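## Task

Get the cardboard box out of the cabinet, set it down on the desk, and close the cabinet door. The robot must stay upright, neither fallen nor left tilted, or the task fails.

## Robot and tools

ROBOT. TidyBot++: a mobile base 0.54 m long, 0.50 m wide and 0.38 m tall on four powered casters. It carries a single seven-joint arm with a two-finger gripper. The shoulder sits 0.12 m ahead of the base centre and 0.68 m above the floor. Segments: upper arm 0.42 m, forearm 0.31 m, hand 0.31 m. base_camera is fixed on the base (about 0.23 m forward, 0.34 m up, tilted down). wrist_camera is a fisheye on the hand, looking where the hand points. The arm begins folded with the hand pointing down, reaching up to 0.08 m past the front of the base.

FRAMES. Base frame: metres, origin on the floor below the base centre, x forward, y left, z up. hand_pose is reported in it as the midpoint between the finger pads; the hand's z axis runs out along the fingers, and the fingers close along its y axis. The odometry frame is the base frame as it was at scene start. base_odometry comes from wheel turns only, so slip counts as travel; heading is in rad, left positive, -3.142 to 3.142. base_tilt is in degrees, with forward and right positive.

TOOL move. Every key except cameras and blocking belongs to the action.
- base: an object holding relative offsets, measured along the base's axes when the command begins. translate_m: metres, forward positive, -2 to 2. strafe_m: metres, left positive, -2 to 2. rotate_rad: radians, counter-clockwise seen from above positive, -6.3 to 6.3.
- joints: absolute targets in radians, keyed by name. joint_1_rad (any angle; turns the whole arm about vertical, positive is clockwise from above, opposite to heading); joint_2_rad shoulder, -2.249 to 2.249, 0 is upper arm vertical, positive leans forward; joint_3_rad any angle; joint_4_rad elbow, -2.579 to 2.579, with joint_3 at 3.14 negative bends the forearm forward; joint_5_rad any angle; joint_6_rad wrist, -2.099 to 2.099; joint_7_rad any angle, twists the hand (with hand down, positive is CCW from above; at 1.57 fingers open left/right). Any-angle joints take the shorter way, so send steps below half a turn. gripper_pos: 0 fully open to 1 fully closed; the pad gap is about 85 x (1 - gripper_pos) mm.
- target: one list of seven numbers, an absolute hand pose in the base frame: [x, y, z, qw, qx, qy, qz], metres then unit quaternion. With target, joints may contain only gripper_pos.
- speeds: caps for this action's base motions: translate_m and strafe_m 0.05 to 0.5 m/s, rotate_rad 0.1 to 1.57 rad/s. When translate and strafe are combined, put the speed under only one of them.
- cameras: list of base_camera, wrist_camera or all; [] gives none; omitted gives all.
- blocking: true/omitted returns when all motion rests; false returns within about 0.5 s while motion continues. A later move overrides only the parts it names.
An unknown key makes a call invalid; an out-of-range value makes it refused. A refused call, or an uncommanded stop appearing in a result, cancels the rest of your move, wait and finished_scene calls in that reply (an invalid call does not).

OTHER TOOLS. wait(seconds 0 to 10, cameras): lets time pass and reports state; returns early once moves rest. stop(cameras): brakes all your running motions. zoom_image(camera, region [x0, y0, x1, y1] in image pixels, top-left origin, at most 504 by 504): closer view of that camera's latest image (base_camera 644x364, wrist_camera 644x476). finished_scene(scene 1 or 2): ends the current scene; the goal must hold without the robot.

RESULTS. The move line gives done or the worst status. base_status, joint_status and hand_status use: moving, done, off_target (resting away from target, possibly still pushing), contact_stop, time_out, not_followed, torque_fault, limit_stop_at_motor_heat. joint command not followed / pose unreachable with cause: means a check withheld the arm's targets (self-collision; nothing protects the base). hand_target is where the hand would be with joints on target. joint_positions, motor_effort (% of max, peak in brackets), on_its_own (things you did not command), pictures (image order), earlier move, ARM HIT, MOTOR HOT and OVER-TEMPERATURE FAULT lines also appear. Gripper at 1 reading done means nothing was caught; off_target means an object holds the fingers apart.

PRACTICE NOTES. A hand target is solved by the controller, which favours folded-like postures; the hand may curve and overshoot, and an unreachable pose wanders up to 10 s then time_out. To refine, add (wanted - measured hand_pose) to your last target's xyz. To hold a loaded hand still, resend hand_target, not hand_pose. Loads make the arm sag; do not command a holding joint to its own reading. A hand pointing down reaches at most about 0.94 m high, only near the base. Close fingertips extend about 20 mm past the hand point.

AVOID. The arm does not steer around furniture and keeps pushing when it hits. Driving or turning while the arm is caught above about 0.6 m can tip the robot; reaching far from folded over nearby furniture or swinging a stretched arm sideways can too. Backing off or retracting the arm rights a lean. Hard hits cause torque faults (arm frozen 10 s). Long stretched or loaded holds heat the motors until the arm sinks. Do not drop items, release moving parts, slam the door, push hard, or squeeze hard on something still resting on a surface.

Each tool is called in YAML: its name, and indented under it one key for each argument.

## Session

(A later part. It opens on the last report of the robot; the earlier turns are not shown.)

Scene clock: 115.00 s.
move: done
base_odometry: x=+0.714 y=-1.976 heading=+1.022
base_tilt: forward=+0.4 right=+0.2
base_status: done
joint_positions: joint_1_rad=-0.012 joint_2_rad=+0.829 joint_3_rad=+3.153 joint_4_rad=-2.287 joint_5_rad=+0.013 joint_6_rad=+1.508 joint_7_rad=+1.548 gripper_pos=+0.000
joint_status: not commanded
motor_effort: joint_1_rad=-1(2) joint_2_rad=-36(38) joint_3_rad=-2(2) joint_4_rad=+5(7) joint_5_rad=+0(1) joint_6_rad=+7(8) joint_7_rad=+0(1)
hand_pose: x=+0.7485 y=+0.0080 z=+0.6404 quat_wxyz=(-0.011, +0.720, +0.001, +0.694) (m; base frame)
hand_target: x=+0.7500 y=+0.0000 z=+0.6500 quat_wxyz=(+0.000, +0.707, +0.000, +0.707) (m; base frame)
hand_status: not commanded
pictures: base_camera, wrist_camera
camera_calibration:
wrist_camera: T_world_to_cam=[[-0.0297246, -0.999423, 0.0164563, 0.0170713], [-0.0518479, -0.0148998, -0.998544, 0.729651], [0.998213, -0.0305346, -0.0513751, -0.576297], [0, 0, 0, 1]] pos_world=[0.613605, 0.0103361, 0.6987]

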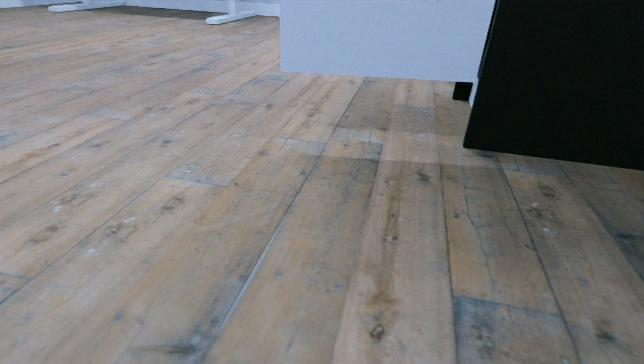

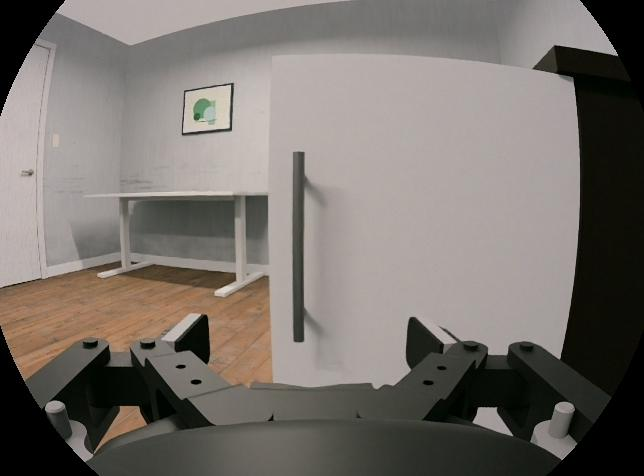

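move:
  base: {"strafe_m": 0.65}
  cameras: []

move:
  base: {"rotate_rad": -1.804}
  cameras: []

move:
  base: {"translate_m": -0.35, "strafe_m": 1.41}

Scene clock: 127.37 s.
move: done
base_odometry: x=+0.159 y=-1.637 heading=+1.023
base_tilt: forward=+0.4 right=+0.2
base_status: done
joint_positions: joint_1_rad=-0.014 joint_2_rad=+0.829 joint_3_rad=+3.153 joint_4_rad=-2.287 joint_5_rad=+0.013 joint_6_rad=+1.508 joint_7_rad=+1.548 gripper_pos=+0.000
joint_status: not commanded
motor_effort: joint_1_rad=-1(5) joint_2_rad=-36(37) joint_3_rad=-2(3) joint_4_rad=+6(6) joint_5_rad=-1(2) joint_6_rad=+8(8) joint_7_rad=+0(1)
hand_pose: x=+0.7485 y=+0.0091 z=+0.6405 quat_wxyz=(-0.011, +0.720, +0.002, +0.694) (m; base frame)
hand_target: x=+0.7500 y=+0.0000 z=+0.6500 quat_wxyz=(+0.000, +0.707, +0.000, +0.707) (m; base frame)
hand_status: not commanded
pictures: none
No camera images: "cameras" was empty.

Scene clock: 130.00 s.
move: done
base_odometry: x=+0.159 y=-1.637 heading=-0.780
base_tilt: forward=+0.4 right=+0.2
base_status: done
joint_positions: joint_1_rad=-0.005 joint_2_rad=+0.829 joint_3_rad=+3.153 joint_4_rad=-2.287 joint_5_rad=+0.013 joint_6_rad=+1.508 joint_7_rad=+1.548 gripper_pos=+0.000
joint_status: not commanded
motor_effort: joint_1_rad=-1(5) joint_2_rad=-36(37) joint_3_rad=-2(4) joint_4_rad=+5(6) joint_5_rad=+1(2) joint_6_rad=+7(8) joint_7_rad=+0(1)
hand_pose: x=+0.7486 y=+0.0031 z=+0.6407 quat_wxyz=(-0.008, +0.720, -0.001, +0.694) (m; base frame)
hand_target: x=+0.7500 y=+0.0000 z=+0.6500 quat_wxyz=(+0.000, +0.707, +0.000, +0.707) (m; base frame)
hand_status: not commanded
pictures: none
No camera images: "cameras" was empty.

Scene clock: 136.77 s.
move: time_out
base_odometry: x=+0.900 y=-0.390 heading=-0.788
base_tilt: forward=+1.0 right=+0.2
base_status: translate_m time_out (by the wheels' count: -0.350 of -0.350); strafe_m time_out (by the wheels' count: +1.408 of +1.410)
joint_positions: joint_1_rad=+0.107 joint_2_rad=+0.889 joint_3_rad=+3.237 joint_4_rad=-2.056 joint_5_rad=-0.091 joint_6_rad=+1.442 joint_7_rad=+1.549 gripper_pos=+0.001
joint_status: not commanded
motor_effort: joint_1_rad=-23(29) joint_2_rad=-54(57) joint_3_rad=-16(20) joint_4_rad=-34(40) joint_5_rad=+16(22) joint_6_rad=+23(25) joint_7_rad=-3(5)
hand_pose: x=+0.8029 y=-0.1441 z=+0.6625 quat_wxyz=(+0.105, +0.676, -0.074, +0.726) (m; base frame)
hand_target: x=+0.7500 y=+0.0000 z=+0.6500 quat_wxyz=(+0.000, +0.707, +0.000, +0.707) (m; base frame)
hand_status: not commanded
pictures: base_camera, wrist_camera
camera_calibration:
wrist_camera: T_world_to_cam=[[-0.299974, -0.952164, 0.0583105, 0.0624482], [0.0430167, -0.0745649, -0.996288, 0.666047], [0.952977, -0.296352, 0.0633265, -0.712033], [0, 0, 0, 1]] pos_world=[0.668633, -0.101888, 0.705023]

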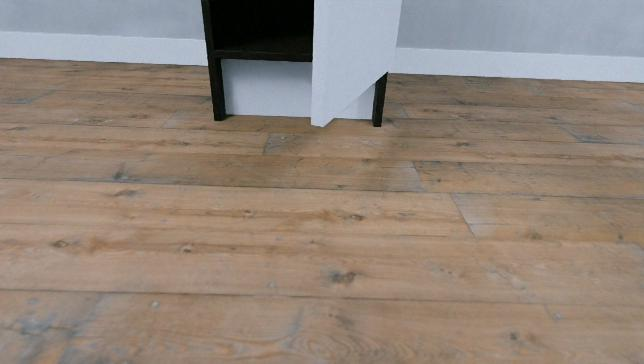

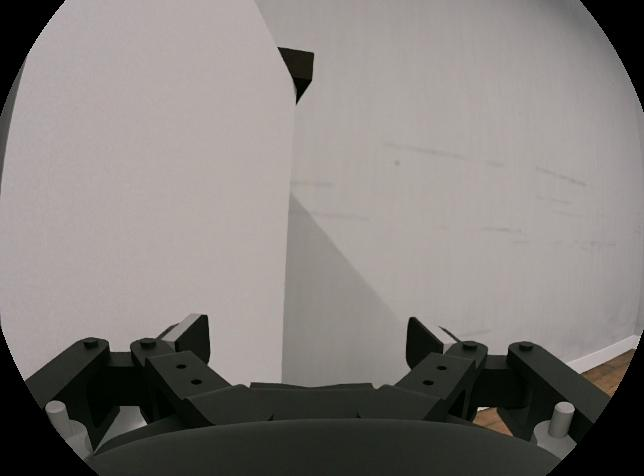

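move:
  base: {"strafe_m": -0.2}
  speeds: {"strafe_m":0.2}

Scene clock: 141.03 s.
move: done
base_odometry: x=+0.758 y=-0.532 heading=-0.788
base_tilt: forward=+0.5 right=+0.2
base_status: done
joint_positions: joint_1_rad=-0.009 joint_2_rad=+0.877 joint_3_rad=+3.187 joint_4_rad=-2.108 joint_5_rad=-0.061 joint_6_rad=+1.451 joint_7_rad=+1.549 gripper_pos=+0.001
joint_status: not commanded
motor_effort: joint_1_rad=-1(21) joint_2_rad=-51(58) joint_3_rad=-3(15) joint_4_rad=-28(34) joint_5_rad=+5(16) joint_6_rad=+19(24) joint_7_rad=-3(5)
hand_pose: x=+0.8018 y=-0.0326 z=+0.6525 quat_wxyz=(+0.030, +0.692, -0.027, +0.720) (m; base frame)
hand_target: x=+0.7500 y=+0.0000 z=+0.6500 quat_wxyz=(+0.000, +0.707, +0.000, +0.707) (m; base frame)
hand_status: not commanded
pictures: base_camera, wrist_camera
camera_calibration:
wrist_camera: T_world_to_cam=[[-0.128668, -0.991244, 0.0296758, 0.0488854], [0.0212851, -0.0326781, -0.999239, 0.685185], [0.991459, -0.127939, 0.0253034, -0.677809], [0, 0, 0, 1]] pos_world=[0.663725, -0.0158701, 0.700364]

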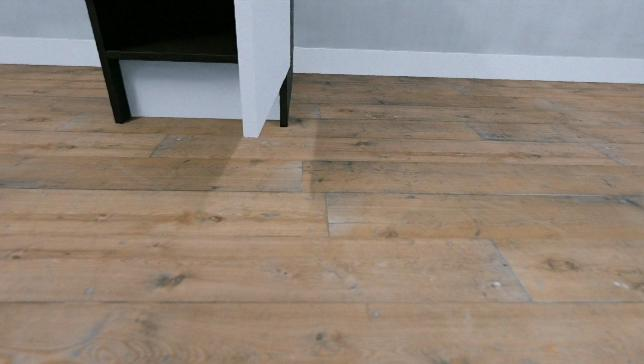

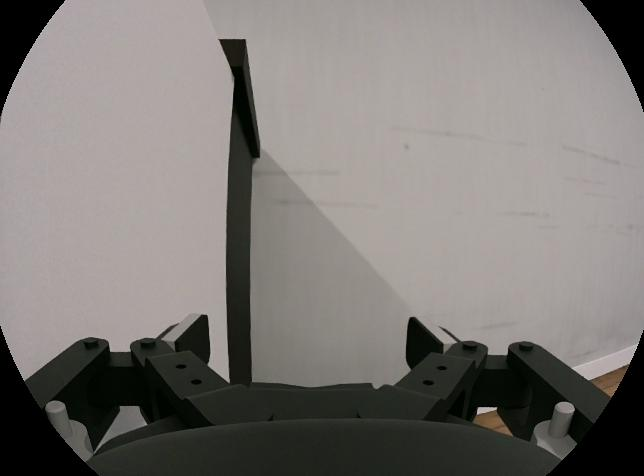

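move:
  base: {"translate_m": 0.06}
  speeds: {"translate_m":0.1}
  cameras: ["wrist_camera"]

Scene clock: 144.77 s.
move: done
base_odometry: x=+0.801 y=-0.575 heading=-0.789
base_tilt: forward=+0.4 right=+0.2
base_status: done
joint_positions: joint_1_rad=-0.009 joint_2_rad=+0.829 joint_3_rad=+3.185 joint_4_rad=-2.276 joint_5_rad=-0.035 joint_6_rad=+1.505 joint_7_rad=+1.549 gripper_pos=+0.000
joint_status: not commanded
motor_effort: joint_1_rad=+0(3) joint_2_rad=-36(53) joint_3_rad=-1(3) joint_4_rad=+6(26) joint_5_rad=+0(4) joint_6_rad=+7(20) joint_7_rad=+0(4)
hand_pose: x=+0.7517 y=-0.0238 z=+0.6432 quat_wxyz=(+0.023, +0.717, -0.017, +0.697) (m; base frame)
hand_target: x=+0.7500 y=+0.0000 z=+0.6500 quat_wxyz=(+0.000, +0.707, +0.000, +0.707) (m; base frame)
hand_status: not commanded
pictures: wrist_camera
camera_calibration:
wrist_camera: T_world_to_cam=[[-0.10328, -0.993931, 0.037863, 0.027069], [-0.045138, -0.0333439, -0.998424, 0.726618], [0.993628, -0.104826, -0.0414204, -0.584986], [0, 0, 0, 1]] pos_world=[0.616852, -0.0101889, 0.700217]

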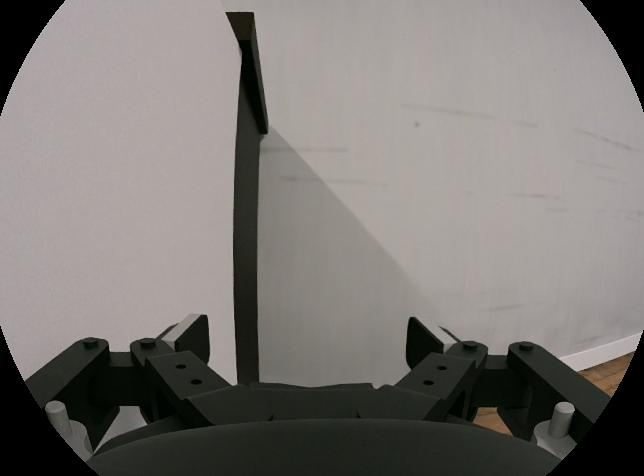

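move:
  base: {"strafe_m": -0.15}
  speeds: {"strafe_m":0.15}
  cameras: ["wrist_camera"]

move:
  base: {"translate_m": -0.15}
  speeds: {"translate_m":0.1}

Scene clock: 148.70 s.
move: done
base_odometry: x=+0.694 y=-0.681 heading=-0.788
base_tilt: forward=+0.4 right=+0.2
base_status: done
joint_positions: joint_1_rad=-0.007 joint_2_rad=+0.829 joint_3_rad=+3.179 joint_4_rad=-2.276 joint_5_rad=-0.033 joint_6_rad=+1.505 joint_7_rad=+1.549 gripper_pos=+0.000
joint_status: not commanded
motor_effort: joint_1_rad=-1(5) joint_2_rad=-36(37) joint_3_rad=-1(3) joint_4_rad=+6(6) joint_5_rad=-1(2) joint_6_rad=+7(8) joint_7_rad=-1(1)
hand_pose: x=+0.7518 y=-0.0216 z=+0.6433 quat_wxyz=(+0.020, +0.717, -0.017, +0.697) (m; base frame)
hand_target: x=+0.7500 y=+0.0000 z=+0.6500 quat_wxyz=(+0.000, +0.707, +0.000, +0.707) (m; base frame)
hand_status: not commanded
pictures: wrist_camera
camera_calibration:
wrist_camera: T_world_to_cam=[[-0.0989699, -0.994515, 0.0338497, 0.0285974], [-0.0448772, -0.0295213, -0.998556, 0.726742], [0.994078, -0.100346, -0.0417093, -0.584856], [0, 0, 0, 1]] pos_world=[0.616837, -0.00879313, 0.700331]

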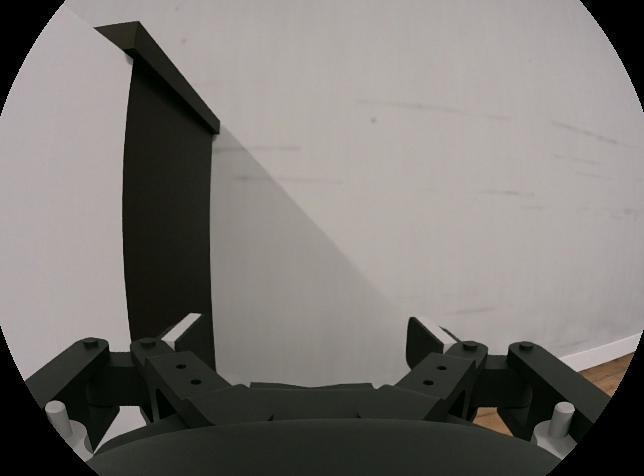

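Scene clock: 150.70 s.
move: done
base_odometry: x=+0.588 y=-0.574 heading=-0.788
base_tilt: forward=+0.4 right=+0.2
base_status: done
joint_positions: joint_1_rad=-0.007 joint_2_rad=+0.828 joint_3_rad=+3.179 joint_4_rad=-2.276 joint_5_rad=-0.033 joint_6_rad=+1.505 joint_7_rad=+1.549 gripper_pos=+0.000
joint_status: not commanded
motor_effort: joint_1_rad=-1(2) joint_2_rad=-36(38) joint_3_rad=-1(2) joint_4_rad=+5(7) joint_5_rad=+0(1) joint_6_rad=+8(8) joint_7_rad=+0(1)
hand_pose: x=+0.7518 y=-0.0215 z=+0.6438 quat_wxyz=(+0.020, +0.716, -0.017, +0.697) (m; base frame)
hand_target: x=+0.7500 y=+0.0000 z=+0.6500 quat_wxyz=(+0.000, +0.707, +0.000, +0.707) (m; base frame)
hand_status: not commanded
pictures: base_camera, wrist_camera
camera_calibration:
wrist_camera: T_world_to_cam=[[-0.0989076, -0.994527, 0.0336575, 0.0286799], [-0.0440613, -0.0294132, -0.998596, 0.726667], [0.994121, -0.100252, -0.040911, -0.585424], [0, 0, 0, 1]] pos_world=[0.616837, -0.00879322, 0.700731]

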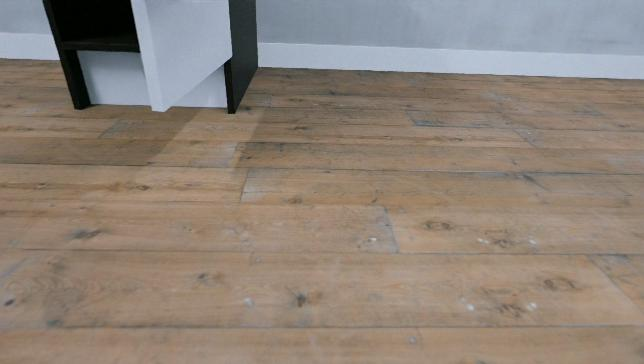

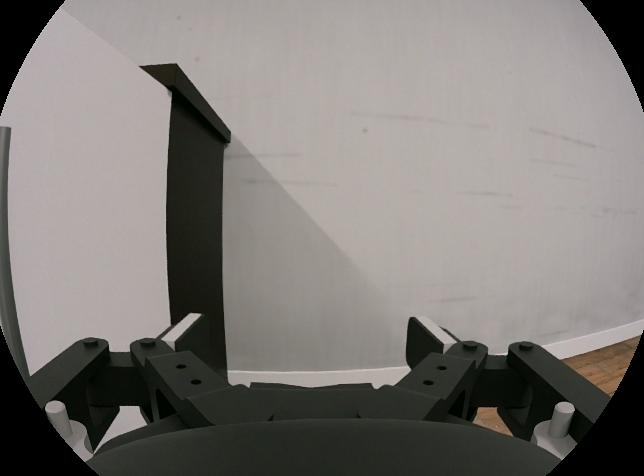

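move:
  base: {"translate_m": -0.35}
  cameras: []

move:
  base: {"strafe_m": 0.6}
  joints: {"joint_1_rad": 0.0, "joint_2_rad": -0.366, "joint_3_rad": 3.14159, "joint_4_rad": -2.534, "joint_5_rad": 0.0, "joint_6_rad": 0.35, "joint_7_rad": 1.57}

Scene clock: 155.77 s.
move: done
base_odometry: x=+0.341 y=-0.326 heading=-0.788
base_tilt: forward=+0.5 right=+0.2
base_status: done
joint_positions: joint_1_rad=-0.007 joint_2_rad=+0.826 joint_3_rad=+3.179 joint_4_rad=-2.278 joint_5_rad=-0.033 joint_6_rad=+1.505 joint_7_rad=+1.549 gripper_pos=+0.000
joint_status: not commanded
motor_effort: joint_1_rad=-1(3) joint_2_rad=-36(38) joint_3_rad=-2(3) joint_4_rad=+6(7) joint_5_rad=+1(1) joint_6_rad=+7(8) joint_7_rad=-1(1)
hand_pose: x=+0.7511 y=-0.0216 z=+0.6443 quat_wxyz=(+0.020, +0.716, -0.017, +0.697) (m; base frame)
hand_target: x=+0.7500 y=+0.0000 z=+0.6500 quat_wxyz=(+0.000, +0.707, +0.000, +0.707) (m; base frame)
hand_status: not commanded
pictures: none
No camera images: "cameras" was empty.

Scene clock: 158.60 s.
move: done
base_odometry: x=+0.767 y=+0.097 heading=-0.788
base_tilt: forward=+0.4 right=+0.1
base_status: done
joint_positions: joint_1_rad=-0.011 joint_2_rad=-0.361 joint_3_rad=+3.162 joint_4_rad=-2.509 joint_5_rad=-0.031 joint_6_rad=+0.389 joint_7_rad=+1.549 gripper_pos=+0.000
joint_status: all done
motor_effort: joint_1_rad=-2(6) joint_2_rad=-7(38) joint_3_rad=-1(4) joint_4_rad=+18(20) joint_5_rad=+0(2) joint_6_rad=+7(8) joint_7_rad=-1(2)
hand_pose: x=+0.5397 y=-0.0066 z=+0.8459 quat_wxyz=(-0.012, +0.770, -0.028, +0.638) (m; base frame)
hand_target: x=+0.5302 y=+0.0013 z=+0.8218 quat_wxyz=(+0.000, +0.789, +0.000, +0.615) (m; base frame)
hand_status: not commanded
pictures: base_camera, wrist_camera
camera_calibration:
wrist_camera: T_world_to_cam=[[-0.0702572, -0.997366, -0.0180247, 0.0439989], [-0.201616, 0.0318942, -0.978945, 0.988327], [0.976942, -0.0651439, -0.203326, -0.217965], [0, 0, 0, 1]] pos_world=[0.415293, -0.00183797, 0.923993]

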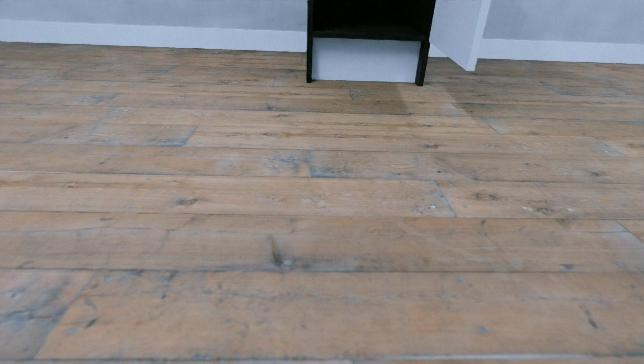

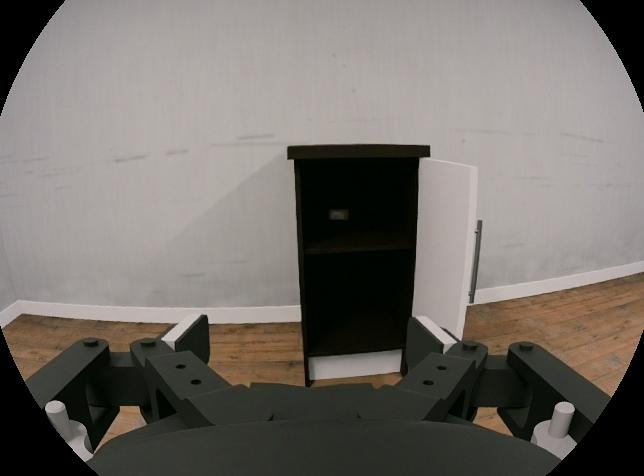

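zoom_image:
  camera: "wrist_camera"
  region: [280, 140, 490, 390]

Scaled by 2.016.

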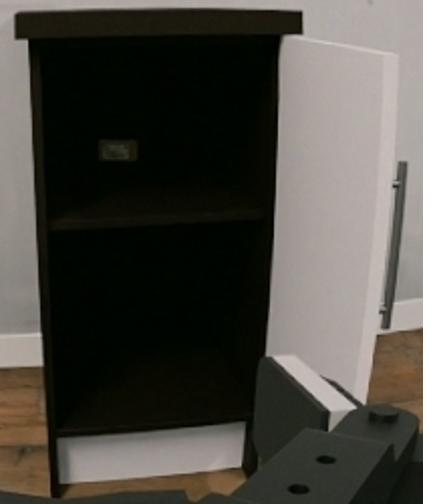

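move:
  base: {"translate_m": 0.65, "strafe_m": -0.20}
  joints: {"joint_6_rad": 0.2}

zoom_image:
  camera: "wrist_camera"
  region: [220, 120, 500, 390]

Scene clock: 168.93 s.
move: done
base_odometry: x=+1.084 y=-0.505 heading=-0.788
base_tilt: forward=+0.5 right=+0.2
base_status: done
joint_positions: joint_1_rad=-0.011 joint_2_rad=-0.367 joint_3_rad=+3.161 joint_4_rad=-2.524 joint_5_rad=-0.031 joint_6_rad=+0.220 joint_7_rad=+1.549 gripper_pos=+0.000
joint_status: all done
motor_effort: joint_1_rad=+0(2) joint_2_rad=-7(9) joint_3_rad=-1(2) joint_4_rad=+18(22) joint_5_rad=+1(1) joint_6_rad=+7(8) joint_7_rad=+0(1)
hand_pose: x=+0.5209 y=-0.0045 z=+0.7897 quat_wxyz=(-0.013, +0.823, -0.029, +0.567) (m; base frame)
hand_target: x=+0.5154 y=+0.0013 z=+0.7775 quat_wxyz=(+0.000, +0.833, +0.000, +0.554) (m; base frame)
hand_status: not commanded
pictures: base_camera, wrist_camera
camera_calibration:
wrist_camera: T_world_to_cam=[[-0.0669565, -0.997705, -0.0101181, 0.0358446], [-0.371459, 0.0343381, -0.927814, 0.977552], [0.926032, -0.0583647, -0.372906, -0.0503822], [0, 0, 0, 1]] pos_world=[0.412176, -0.000745496, 0.888561]

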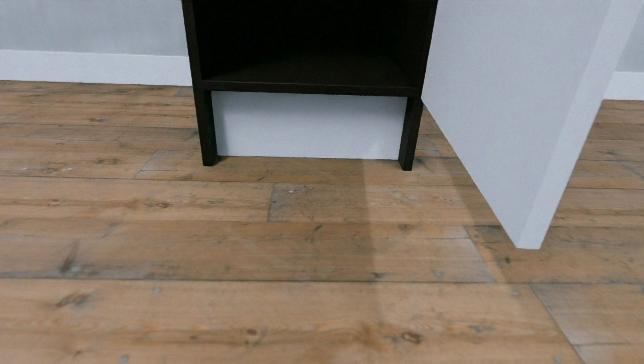

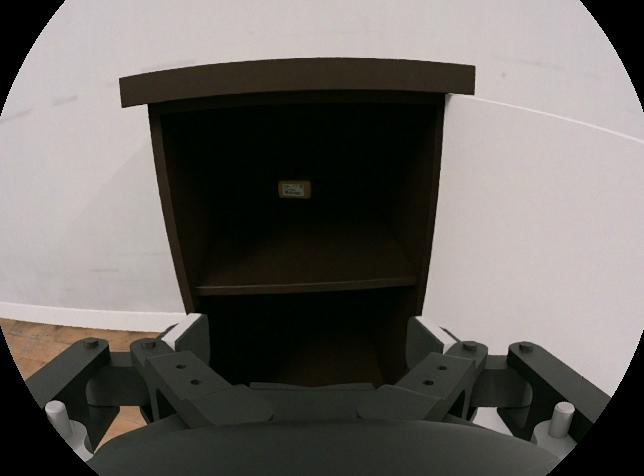

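Scaled by 1.800.

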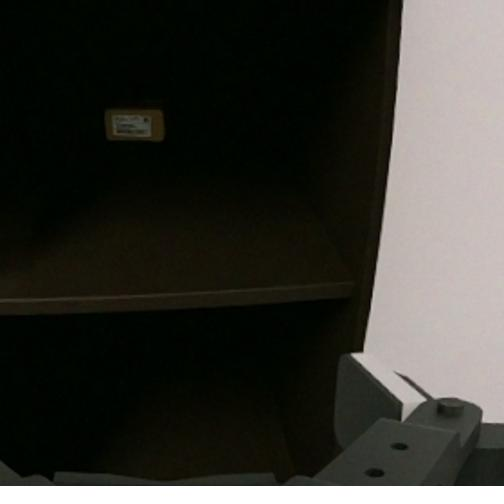

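move:
  target: [0.68, 0, 0.76, 0, 0.819, 0, 0.574]
  cameras: []

move:
  base: {"translate_m": 0.2, "strafe_m": 0.0, "rotate_rad":0.01}
  speeds: {"translate_m":0.2}

zoom_image:
  camera: "wrist_camera"
  region: [200, 120, 440, 320]

Scene clock: 197.40 s.
move: done
base_odometry: x=+1.084 y=-0.505 heading=-0.788
base_tilt: forward=+0.4 right=+0.2
base_status: not commanded
joint_positions: joint_1_rad=-0.011 joint_2_rad=+0.125 joint_3_rad=+3.161 joint_4_rad=-2.290 joint_5_rad=-0.031 joint_6_rad=+0.428 joint_7_rad=+1.549 gripper_pos=+0.000
joint_status: not commanded
motor_effort: joint_1_rad=-1(2) joint_2_rad=-23(24) joint_3_rad=-1(2) joint_4_rad=+15(19) joint_5_rad=+0(1) joint_6_rad=+7(7) joint_7_rad=+0(1)
hand_pose: x=+0.6653 y=-0.0071 z=+0.7390 quat_wxyz=(-0.005, +0.837, -0.027, +0.546) (m; base frame)
hand_target: x=+0.6800 y=+0.0000 z=+0.7600 quat_wxyz=(+0.000, +0.819, +0.000, +0.574) (m; base frame)
hand_status: done (0.027 m and 5.0 deg from the pose sent, 0.162 m and 3.7 deg at the start)
pictures: none
No camera images: "cameras" was empty.

Scene clock: 200.80 s.
move: time_out
base_odometry: x=+1.213 y=-0.634 heading=-0.779
base_tilt: forward=+0.4 right=+0.2
base_status: translate_m time_out (by the wheels' count: +0.183 of +0.200); the others done
joint_positions: joint_1_rad=-0.008 joint_2_rad=+0.132 joint_3_rad=+3.160 joint_4_rad=-2.276 joint_5_rad=-0.028 joint_6_rad=+0.437 joint_7_rad=+1.549 gripper_pos=+0.000
joint_status: not commanded
motor_effort: joint_1_rad=+0(7) joint_2_rad=-23(39) joint_3_rad=-1(6) joint_4_rad=+15(18) joint_5_rad=+0(2) joint_6_rad=+7(8) joint_7_rad=+0(1)
hand_pose: x=+0.6716 y=-0.0077 z=+0.7442 quat_wxyz=(-0.004, +0.833, -0.027, +0.553) (m; base frame)
hand_target: x=+0.6800 y=+0.0000 z=+0.7600 quat_wxyz=(+0.000, +0.819, +0.000, +0.574) (m; base frame)
hand_status: not commanded
pictures: base_camera, wrist_camera
camera_calibration:
wrist_camera: T_world_to_cam=[[-0.0723002, -0.99735, 0.00804952, 0.0323166], [-0.40342, 0.021862, -0.914754, 1.00323], [0.912154, -0.0693843, -0.403932, -0.174813], [0, 0, 0, 1]] pos_world=[0.566517, -0.00183098, 0.846836]

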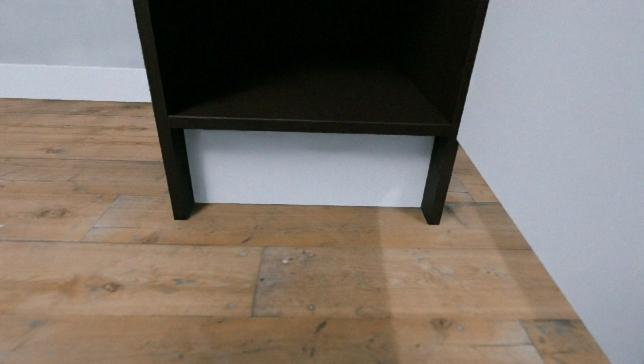

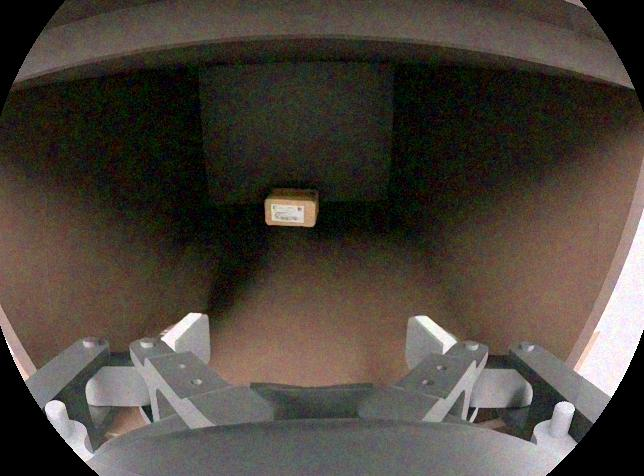

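Scaled by 2.100.

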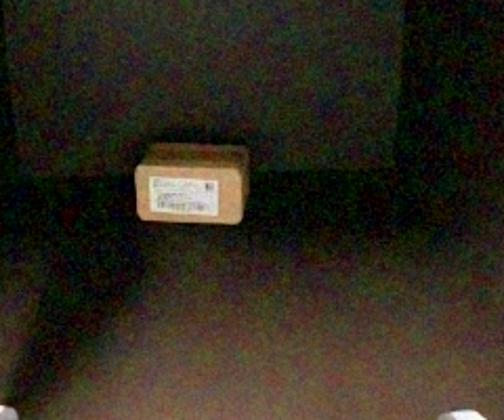

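move:
  base: {"translate_m": -0.2}
  speeds: {"translate_m":0.2}

Scene clock: 226.43 s.
move: done
base_odometry: x=+1.070 y=-0.494 heading=-0.778
base_tilt: forward=+0.4 right=+0.2
base_status: done
joint_positions: joint_1_rad=-0.008 joint_2_rad=+0.126 joint_3_rad=+3.160 joint_4_rad=-2.275 joint_5_rad=-0.028 joint_6_rad=+0.438 joint_7_rad=+1.549 gripper_pos=+0.000
joint_status: not commanded
motor_effort: joint_1_rad=-1(2) joint_2_rad=-22(27) joint_3_rad=-1(3) joint_4_rad=+16(17) joint_5_rad=+1(1) joint_6_rad=+7(7) joint_7_rad=+0(1)
hand_pose: x=+0.6716 y=-0.0077 z=+0.7477 quat_wxyz=(-0.005, +0.831, -0.026, +0.555) (m; base frame)
hand_target: x=+0.6800 y=+0.0000 z=+0.7600 quat_wxyz=(+0.000, +0.819, +0.000, +0.574) (m; base frame)
hand_status: not commanded
pictures: base_camera, wrist_camera
camera_calibration:
wrist_camera: T_world_to_cam=[[-0.0723067, -0.997353, 0.00765542, 0.0325744], [-0.397264, 0.021759, -0.917446, 1.00427], [0.914852, -0.0693787, -0.397786, -0.179699], [0, 0, 0, 1]] pos_world=[0.565713, -0.00183096, 0.849631]

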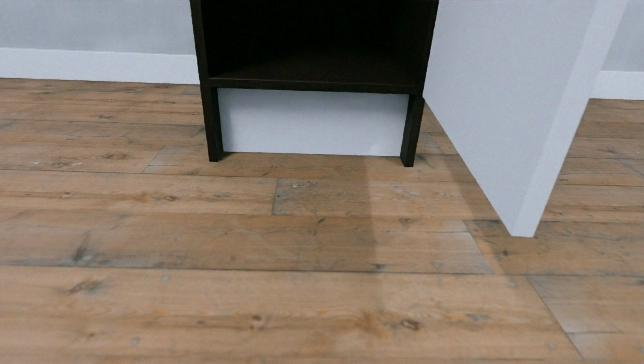

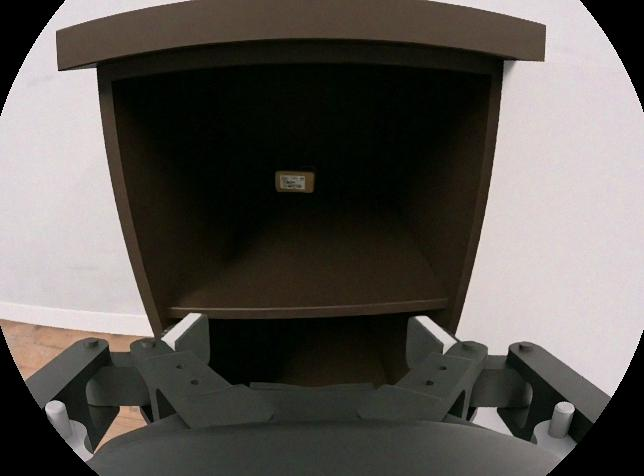

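move:
  target: [0.70, -0.10, 0.74, 0, 0.819, 0, 0.574]
  base: {"strafe_m": 0.10}
  cameras: []

move:
  base: {"translate_m": 0.36, "rotate_rad": -0.005}
  speeds: {"translate_m":0.2}

zoom_image:
  camera: "wrist_camera"
  region: [200, 120, 440, 320]

Scene clock: 237.57 s.
move: done
base_odometry: x=+1.140 y=-0.422 heading=-0.778
base_tilt: forward=+0.4 right=+0.2
base_status: done
joint_positions: joint_1_rad=+0.431 joint_2_rad=+0.243 joint_3_rad=+3.041 joint_4_rad=-2.218 joint_5_rad=+0.502 joint_6_rad=+0.524 joint_7_rad=+1.284 gripper_pos=+0.000
joint_status: not commanded
motor_effort: joint_1_rad=+0(3) joint_2_rad=-26(27) joint_3_rad=-2(3) joint_4_rad=+14(16) joint_5_rad=-1(2) joint_6_rad=+6(7) joint_7_rad=+0(1)
hand_pose: x=+0.6854 y=-0.1169 z=+0.7254 quat_wxyz=(+0.023, +0.833, -0.014, +0.552) (m; base frame)
hand_target: x=+0.7000 y=-0.1000 z=+0.7400 quat_wxyz=(+0.000, +0.819, +0.000, +0.574) (m; base frame)
hand_status: done (0.027 m and 4.3 deg from the pose sent, 0.097 m and 4.0 deg at the start)
pictures: none
No camera images: "cameras" was empty.

Scene clock: 240.03 s.
move: done
base_odometry: x=+1.397 y=-0.675 heading=-0.783
base_tilt: forward=+0.4 right=+0.2
base_status: done
joint_positions: joint_1_rad=+0.435 joint_2_rad=+0.251 joint_3_rad=+3.038 joint_4_rad=-2.210 joint_5_rad=+0.504 joint_6_rad=+0.528 joint_7_rad=+1.283 gripper_pos=+0.000
joint_status: not commanded
motor_effort: joint_1_rad=-1(3) joint_2_rad=-26(29) joint_3_rad=-2(4) joint_4_rad=+15(16) joint_5_rad=-2(2) joint_6_rad=+6(7) joint_7_rad=+0(1)
hand_pose: x=+0.6888 y=-0.1176 z=+0.7252 quat_wxyz=(+0.022, +0.833, -0.014, +0.553) (m; base frame)
hand_target: x=+0.7000 y=-0.1000 z=+0.7400 quat_wxyz=(+0.000, +0.819, +0.000, +0.574) (m; base frame)
hand_status: not commanded
pictures: base_camera, wrist_camera
camera_calibration:
wrist_camera: T_world_to_cam=[[-0.0806848, -0.994575, 0.0656617, -0.11165], [-0.402761, -0.0277266, -0.914885, 0.988988], [0.911742, -0.100263, -0.398339, -0.213139], [0, 0, 0, 1]] pos_world=[0.583645, -0.104993, 0.82724]

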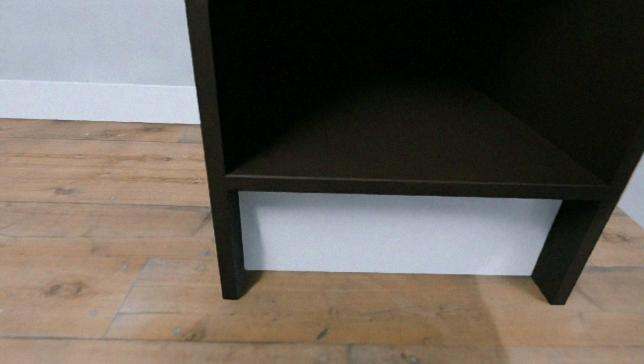

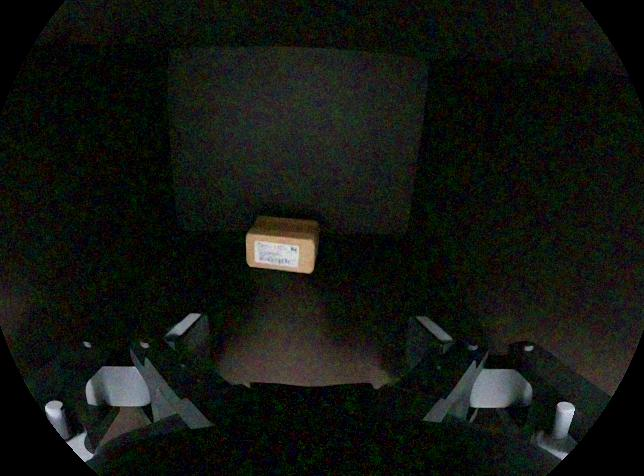

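Scaled by 2.100.

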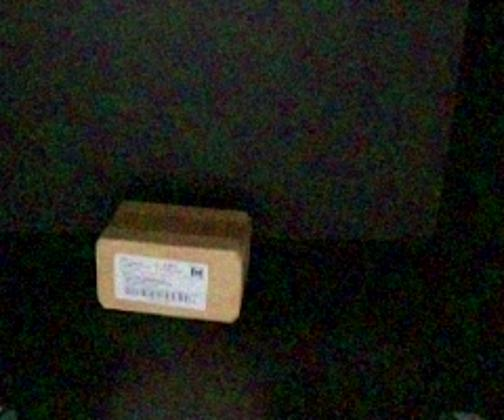

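move:
  joints: {"gripper_pos": 1.0}
  base: {"translate_m": -0.035}
  cameras: []

move:
  target: [0.95, -0.065, 0.735, 0, 0.8434, 0, 0.5373]

Scene clock: 266.60 s.
move: done
base_odometry: x=+1.372 y=-0.650 heading=-0.783
base_tilt: forward=+0.5 right=+0.2
base_status: done
joint_positions: joint_1_rad=+0.437 joint_2_rad=+0.251 joint_3_rad=+3.037 joint_4_rad=-2.207 joint_5_rad=+0.505 joint_6_rad=+0.531 joint_7_rad=+1.282 gripper_pos=+0.999
joint_status: all done
motor_effort: joint_1_rad=-1(2) joint_2_rad=-27(29) joint_3_rad=-2(3) joint_4_rad=+15(18) joint_5_rad=-2(2) joint_6_rad=+7(8) joint_7_rad=+0(1)
hand_pose: x=+0.6902 y=-0.1182 z=+0.7280 quat_wxyz=(+0.022, +0.831, -0.014, +0.556) (m; base frame)
hand_target: x=+0.7000 y=-0.1000 z=+0.7400 quat_wxyz=(+0.000, +0.819, +0.000, +0.574) (m; base frame)
hand_status: not commanded
pictures: none
No camera images: "cameras" was empty.

Scene clock: 268.93 s.
move: off_target
base_odometry: x=+1.349 y=-0.630 heading=-0.787
base_tilt: forward=+0.4 right=+0.2
base_status: not commanded
joint_positions: joint_1_rad=+0.360 joint_2_rad=+0.727 joint_3_rad=+2.984 joint_4_rad=-1.597 joint_5_rad=+0.147 joint_6_rad=+0.082 joint_7_rad=+1.605 gripper_pos=+0.999
joint_status: not commanded
motor_effort: joint_1_rad=-21(25) joint_2_rad=-50(52) joint_3_rad=-13(15) joint_4_rad=+67(78) joint_5_rad=-3(5) joint_6_rad=+0(9) joint_7_rad=+0(1)
hand_pose: x=+0.8522 y=-0.1658 z=+0.5939 quat_wxyz=(+0.040, +0.897, -0.048, +0.438) (m; base frame)
hand_target: x=+0.9500 y=-0.0650 z=+0.7350 quat_wxyz=(+0.000, +0.843, +0.000, +0.537) (m; base frame)
hand_status: off_target (0.199 m and 14.8 deg from the pose sent, 0.265 m and 4.0 deg at the start)
pictures: base_camera, wrist_camera
camera_calibration:
wrist_camera: T_world_to_cam=[[-0.140631, -0.986655, 0.0820613, -0.0950686], [-0.627688, 0.0247535, -0.778071, 1.05242], [0.765657, -0.16093, -0.622793, -0.171536], [0, 0, 0, 1]] pos_world=[0.778562, -0.147456, 0.71983]

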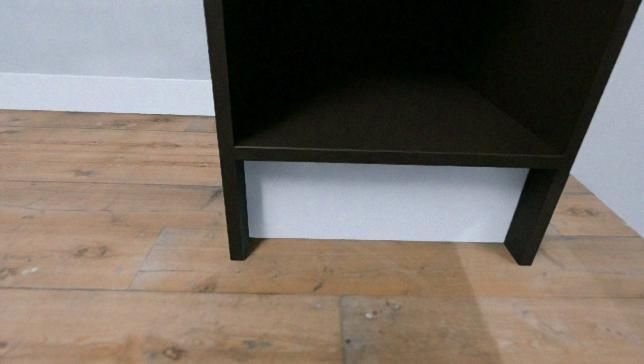

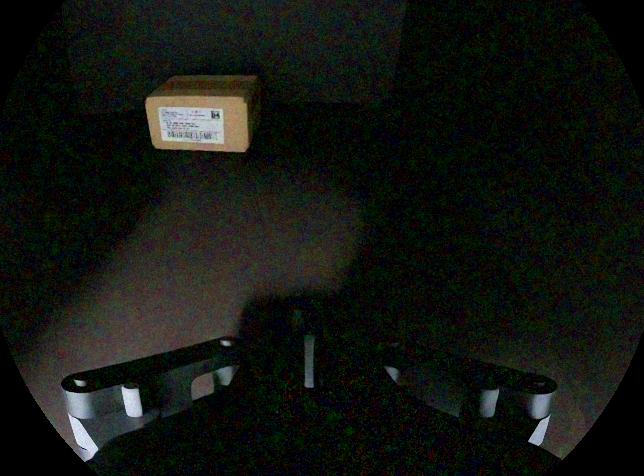

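move:
  target: [0.78, -0.08, 0.69, 0, 0.8192, 0, 0.5736]
  cameras: ["wrist_camera"]

Scene clock: 275.87 s.
move: done
base_odometry: x=+1.351 y=-0.632 heading=-0.787
base_tilt: forward=+0.4 right=+0.2
base_status: not commanded
joint_positions: joint_1_rad=+0.300 joint_2_rad=+0.487 joint_3_rad=+2.997 joint_4_rad=-2.020 joint_5_rad=+0.247 joint_6_rad=+0.558 joint_7_rad=+1.497 gripper_pos=+0.999
joint_status: not commanded
motor_effort: joint_1_rad=-1(24) joint_2_rad=-34(62) joint_3_rad=-3(14) joint_4_rad=+15(68) joint_5_rad=-1(3) joint_6_rad=+7(8) joint_7_rad=-1(2)
hand_pose: x=+0.7830 y=-0.0733 z=+0.6885 quat_wxyz=(+0.005, +0.826, +0.003, +0.563) (m; base frame)
hand_target: x=+0.7800 y=-0.0800 z=+0.6900 quat_wxyz=(+0.000, +0.819, +0.000, +0.574) (m; base frame)
hand_status: done (0.008 m and 1.6 deg from the pose sent, 0.148 m and 19.3 deg at the start)
pictures: wrist_camera
camera_calibration:
wrist_camera: T_world_to_cam=[[-0.034994, -0.99787, 0.0550613, -0.0862649], [-0.380578, -0.0376379, -0.923983, 0.982688], [0.924087, -0.0532889, -0.37845, -0.329195], [0, 0, 0, 1]] pos_world=[0.675175, -0.0666372, 0.788152]

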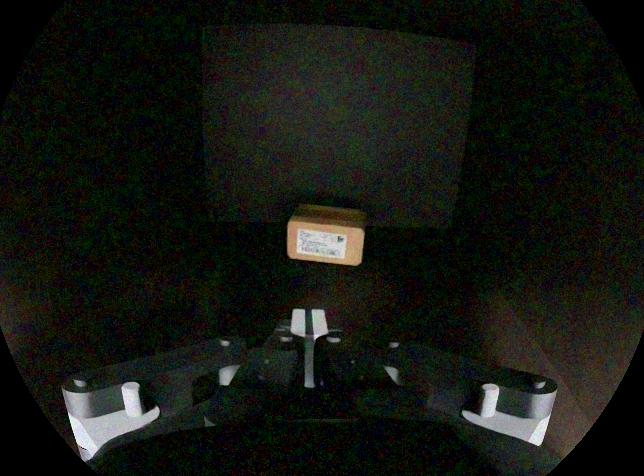

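move:
  base: {"translate_m": -0.48}
  cameras: []

move:
  target: [1.095, -0.075, 0.68, 0, 0.8434, 0, 0.5373]

Scene clock: 288.07 s.
move: done
base_odometry: x=+1.012 y=-0.291 heading=-0.787
base_tilt: forward=+0.4 right=+0.2
base_status: done
joint_positions: joint_1_rad=+0.303 joint_2_rad=+0.480 joint_3_rad=+2.998 joint_4_rad=-2.029 joint_5_rad=+0.250 joint_6_rad=+0.565 joint_7_rad=+1.496 gripper_pos=+0.999
joint_status: not commanded
motor_effort: joint_1_rad=-1(4) joint_2_rad=-34(37) joint_3_rad=-3(5) joint_4_rad=+13(16) joint_5_rad=-1(1) joint_6_rad=+7(7) joint_7_rad=+0(1)
hand_pose: x=+0.7802 y=-0.0747 z=+0.6907 quat_wxyz=(+0.006, +0.825, +0.003, +0.565) (m; base frame)
hand_target: x=+0.7800 y=-0.0800 z=+0.6900 quat_wxyz=(+0.000, +0.819, +0.000, +0.574) (m; base frame)
hand_status: not commanded
pictures: none
No camera images: "cameras" was empty.

Scene clock: 291.07 s.
move: done
base_odometry: x=+1.012 y=-0.291 heading=-0.787
base_tilt: forward=+0.4 right=+0.2
base_status: not commanded
joint_positions: joint_1_rad=+0.155 joint_2_rad=+1.140 joint_3_rad=+2.998 joint_4_rad=-0.549 joint_5_rad=-0.031 joint_6_rad=-0.284 joint_7_rad=+1.751 gripper_pos=+0.999
joint_status: not commanded
motor_effort: joint_1_rad=-1(2) joint_2_rad=-59(59) joint_3_rad=-4(5) joint_4_rad=+22(22) joint_5_rad=+0(1) joint_6_rad=+7(7) joint_7_rad=+0(1)
hand_pose: x=+1.0948 y=-0.0914 z=+0.7042 quat_wxyz=(+0.010, +0.832, -0.010, +0.555) (m; base frame)
hand_target: x=+1.0950 y=-0.0750 z=+0.6800 quat_wxyz=(+0.000, +0.843, +0.000, +0.537) (m; base frame)
hand_status: done (0.029 m and 2.9 deg from the pose sent, 0.315 m and 3.9 deg at the start)
pictures: base_camera, wrist_camera
camera_calibration:
wrist_camera: T_world_to_cam=[[-0.0617604, -0.99682, 0.0503443, -0.0615448], [-0.39891, -0.0215842, -0.916736, 1.13165], [0.914908, -0.0767009, -0.396308, -0.591809], [0, 0, 0, 1]] pos_world=[0.989078, -0.0823155, 0.805988]

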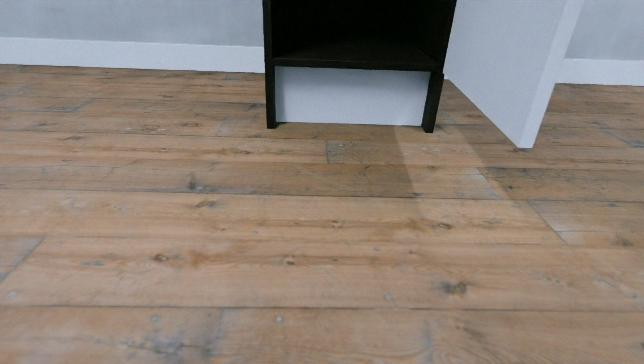

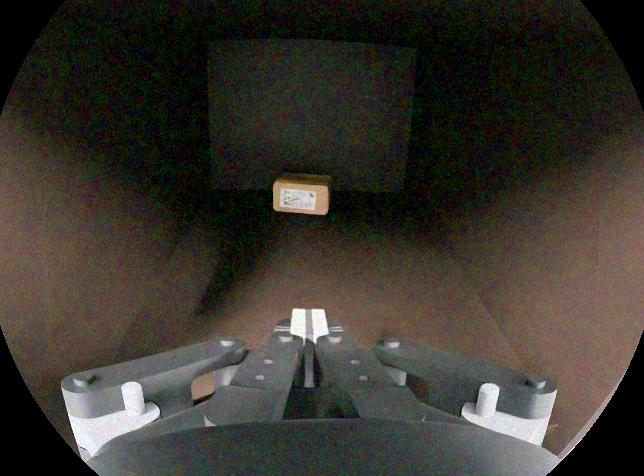

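move:
  target: [1.095, -0.065, 0.65, 0, 0.8434, 0, 0.5373]
  cameras: []

move:
  base: {"translate_m": 0.45, "strafe_m": 0.012}
  speeds: {"translate_m":0.25}

Scene clock: 298.60 s.
move: done
base_odometry: x=+1.012 y=-0.291 heading=-0.787
base_tilt: forward=+0.4 right=+0.2
base_status: not commanded
joint_positions: joint_1_rad=+0.144 joint_2_rad=+1.164 joint_3_rad=+2.998 joint_4_rad=-0.569 joint_5_rad=-0.031 joint_6_rad=-0.268 joint_7_rad=+1.752 gripper_pos=+0.999
joint_status: not commanded
motor_effort: joint_1_rad=-2(2) joint_2_rad=-59(61) joint_3_rad=-4(4) joint_4_rad=+21(22) joint_5_rad=-1(1) joint_6_rad=+7(7) joint_7_rad=+0(1)
hand_pose: x=+1.0946 y=-0.0802 z=+0.6734 quat_wxyz=(+0.006, +0.839, -0.007, +0.543) (m; base frame)
hand_target: x=+1.0950 y=-0.0650 z=+0.6500 quat_wxyz=(+0.000, +0.843, +0.000, +0.537) (m; base frame)
hand_status: done (0.028 m and 1.3 deg from the pose sent, 0.060 m and 2.9 deg at the start)
pictures: none
No camera images: "cameras" was empty.

Scene clock: 301.17 s.
move: done
base_odometry: x=+1.338 y=-0.602 heading=-0.786
base_tilt: forward=+0.5 right=+0.2
base_status: done
joint_positions: joint_1_rad=+0.140 joint_2_rad=+1.184 joint_3_rad=+2.998 joint_4_rad=-0.570 joint_5_rad=-0.031 joint_6_rad=-0.268 joint_7_rad=+1.752 gripper_pos=+0.999
joint_status: not commanded
motor_effort: joint_1_rad=-1(3) joint_2_rad=-64(66) joint_3_rad=-4(4) joint_4_rad=+22(23) joint_5_rad=-1(2) joint_6_rad=+7(7) joint_7_rad=-1(1)
hand_pose: x=+1.0945 y=-0.0759 z=+0.6538 quat_wxyz=(+0.004, +0.845, -0.006, +0.535) (m; base frame)
hand_target: x=+1.0950 y=-0.0650 z=+0.6500 quat_wxyz=(+0.000, +0.843, +0.000, +0.537) (m; base frame)
hand_status: not commanded
pictures: base_camera, wrist_camera
camera_calibration:
wrist_camera: T_world_to_cam=[[-0.044501, -0.997953, 0.0459245, -0.0595999], [-0.44158, -0.021586, -0.896962, 1.11947], [0.896118, -0.0601951, -0.439715, -0.560159], [0, 0, 0, 1]] pos_world=[0.993652, -0.0690317, 0.760551]

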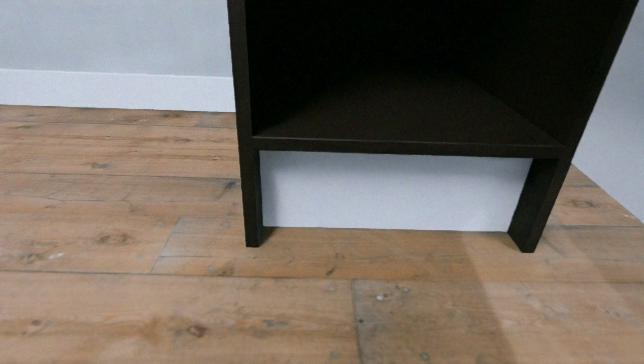

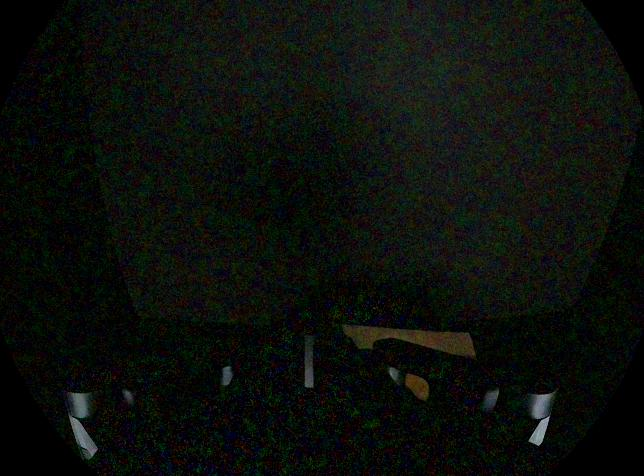

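zoom_image:
  camera: "wrist_camera"
  region: [240, 280, 520, 440]

Scaled by 1.800.

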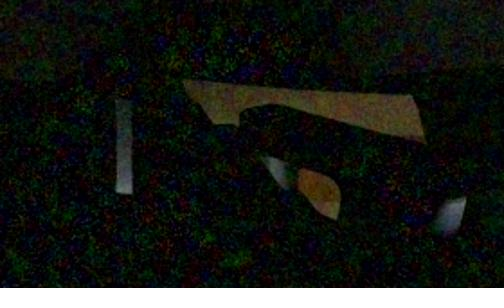

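move:
  target: [1.095, -0.065, 0.68, 0, 0.8434, 0, 0.5373]
  cameras: []

move:
  base: {"translate_m": 0.04, "strafe_m": -0.035}
  speeds: {"translate_m":0.1}

zoom_image:
  camera: "wrist_camera"
  region: [240, 280, 520, 440]

Scene clock: 313.53 s.
move: done
base_odometry: x=+1.338 y=-0.602 heading=-0.786
base_tilt: forward=+0.5 right=+0.2
base_status: not commanded
joint_positions: joint_1_rad=+0.139 joint_2_rad=+1.185 joint_3_rad=+3.008 joint_4_rad=-0.559 joint_5_rad=-0.036 joint_6_rad=-0.298 joint_7_rad=+1.752 gripper_pos=+0.999
joint_status: not commanded
motor_effort: joint_1_rad=-1(2) joint_2_rad=-68(70) joint_3_rad=-4(5) joint_4_rad=+23(24) joint_5_rad=-1(1) joint_6_rad=+6(7) joint_7_rad=-1(1)
hand_pose: x=+1.0925 y=-0.0774 z=+0.6502 quat_wxyz=(+0.005, +0.850, -0.005, +0.526) (m; base frame)
hand_target: x=+1.0950 y=-0.0650 z=+0.6800 quat_wxyz=(+0.000, +0.843, +0.000, +0.537) (m; base frame)
hand_status: done (0.032 m and 1.7 deg from the pose sent, 0.028 m and 0.8 deg at the start)
pictures: none
No camera images: "cameras" was empty.

Scene clock: 316.00 s.
move: time_out
base_odometry: x=+1.342 y=-0.652 heading=-0.785
base_tilt: forward=+0.5 right=+0.2
base_status: translate_m time_out (by the wheels' count: +0.038 of +0.040); strafe_m time_out (by the wheels' count: -0.033 of -0.035)
joint_positions: joint_1_rad=+0.112 joint_2_rad=+1.208 joint_3_rad=+3.008 joint_4_rad=-0.536 joint_5_rad=-0.036 joint_6_rad=-0.286 joint_7_rad=+1.752 gripper_pos=+0.999
joint_status: not commanded
motor_effort: joint_1_rad=+3(6) joint_2_rad=-73(76) joint_3_rad=-4(6) joint_4_rad=+19(24) joint_5_rad=+0(1) joint_6_rad=+1(7) joint_7_rad=+0(1)
hand_pose: x=+1.0991 y=-0.0539 z=+0.6439 quat_wxyz=(-0.001, +0.847, +0.004, +0.531) (m; base frame)
hand_target: x=+1.0950 y=-0.0650 z=+0.6800 quat_wxyz=(+0.000, +0.843, +0.000, +0.537) (m; base frame)
hand_status: not commanded
pictures: base_camera, wrist_camera
camera_calibration:
wrist_camera: T_world_to_cam=[[-0.0218084, -0.99856, 0.0490045, -0.063923], [-0.449927, -0.0339693, -0.892419, 1.11868], [0.892799, -0.0415107, -0.448538, -0.556957], [0, 0, 0, 1]] pos_world=[0.999183, -0.0489498, 0.751651]

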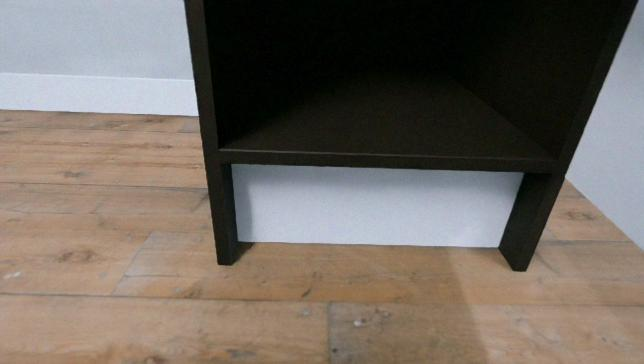

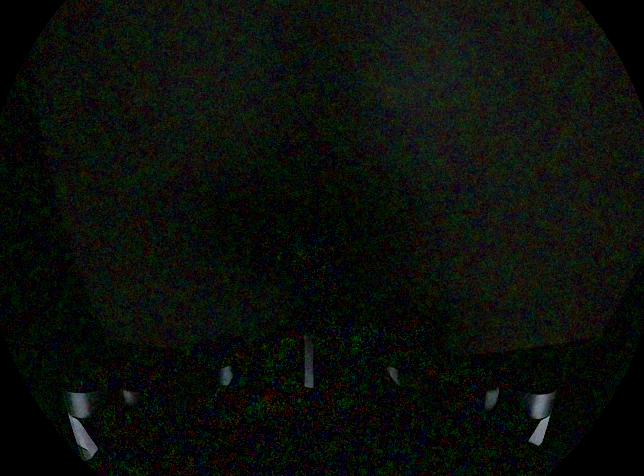

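Scaled by 1.800.

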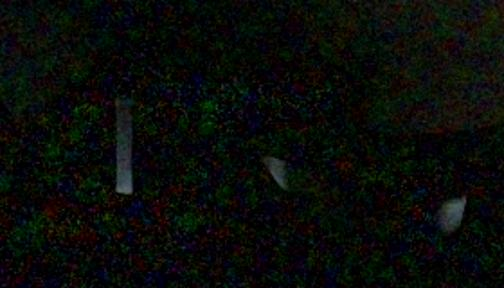

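move:
  base: {"translate_m": -0.5, "strafe_m":0.0}
  speeds: {"translate_m":0.25}

Scene clock: 324.13 s.
move: done
base_odometry: x=+0.988 y=-0.298 heading=-0.786
base_tilt: forward=+0.4 right=+0.2
base_status: done
joint_positions: joint_1_rad=+0.117 joint_2_rad=+1.148 joint_3_rad=+3.008 joint_4_rad=-0.538 joint_5_rad=-0.036 joint_6_rad=-0.305 joint_7_rad=+1.752 gripper_pos=+0.999
joint_status: not commanded
motor_effort: joint_1_rad=-1(4) joint_2_rad=-59(72) joint_3_rad=-4(5) joint_4_rad=+21(23) joint_5_rad=-1(1) joint_6_rad=+7(7) joint_7_rad=-1(1)
hand_pose: x=+1.0968 y=-0.0576 z=+0.6962 quat_wxyz=(+0.002, +0.837, +0.005, +0.547) (m; base frame)
hand_target: x=+1.0950 y=-0.0650 z=+0.6800 quat_wxyz=(+0.000, +0.843, +0.000, +0.537) (m; base frame)
hand_status: not commanded
pictures: base_camera, wrist_camera
camera_calibration:
wrist_camera: T_world_to_cam=[[-0.025626, -0.998239, 0.0535079, -0.0692086], [-0.414662, -0.0380892, -0.909178, 1.13684], [0.909615, -0.0454863, -0.412956, -0.575119], [0, 0, 0, 1]] pos_world=[0.992768, -0.0519453, 0.799796]

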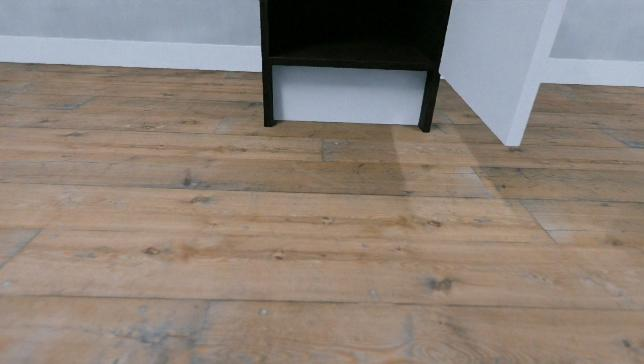

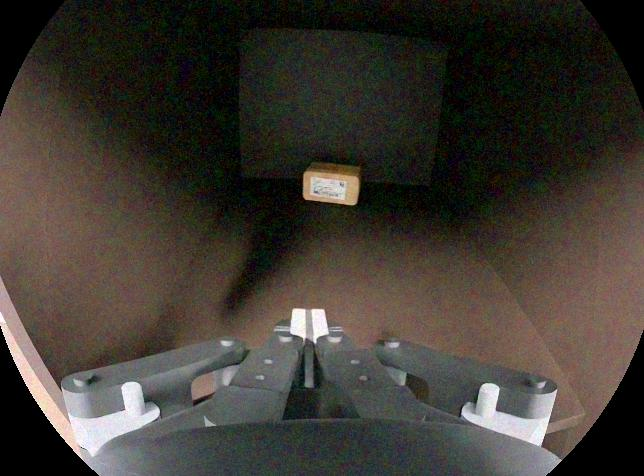

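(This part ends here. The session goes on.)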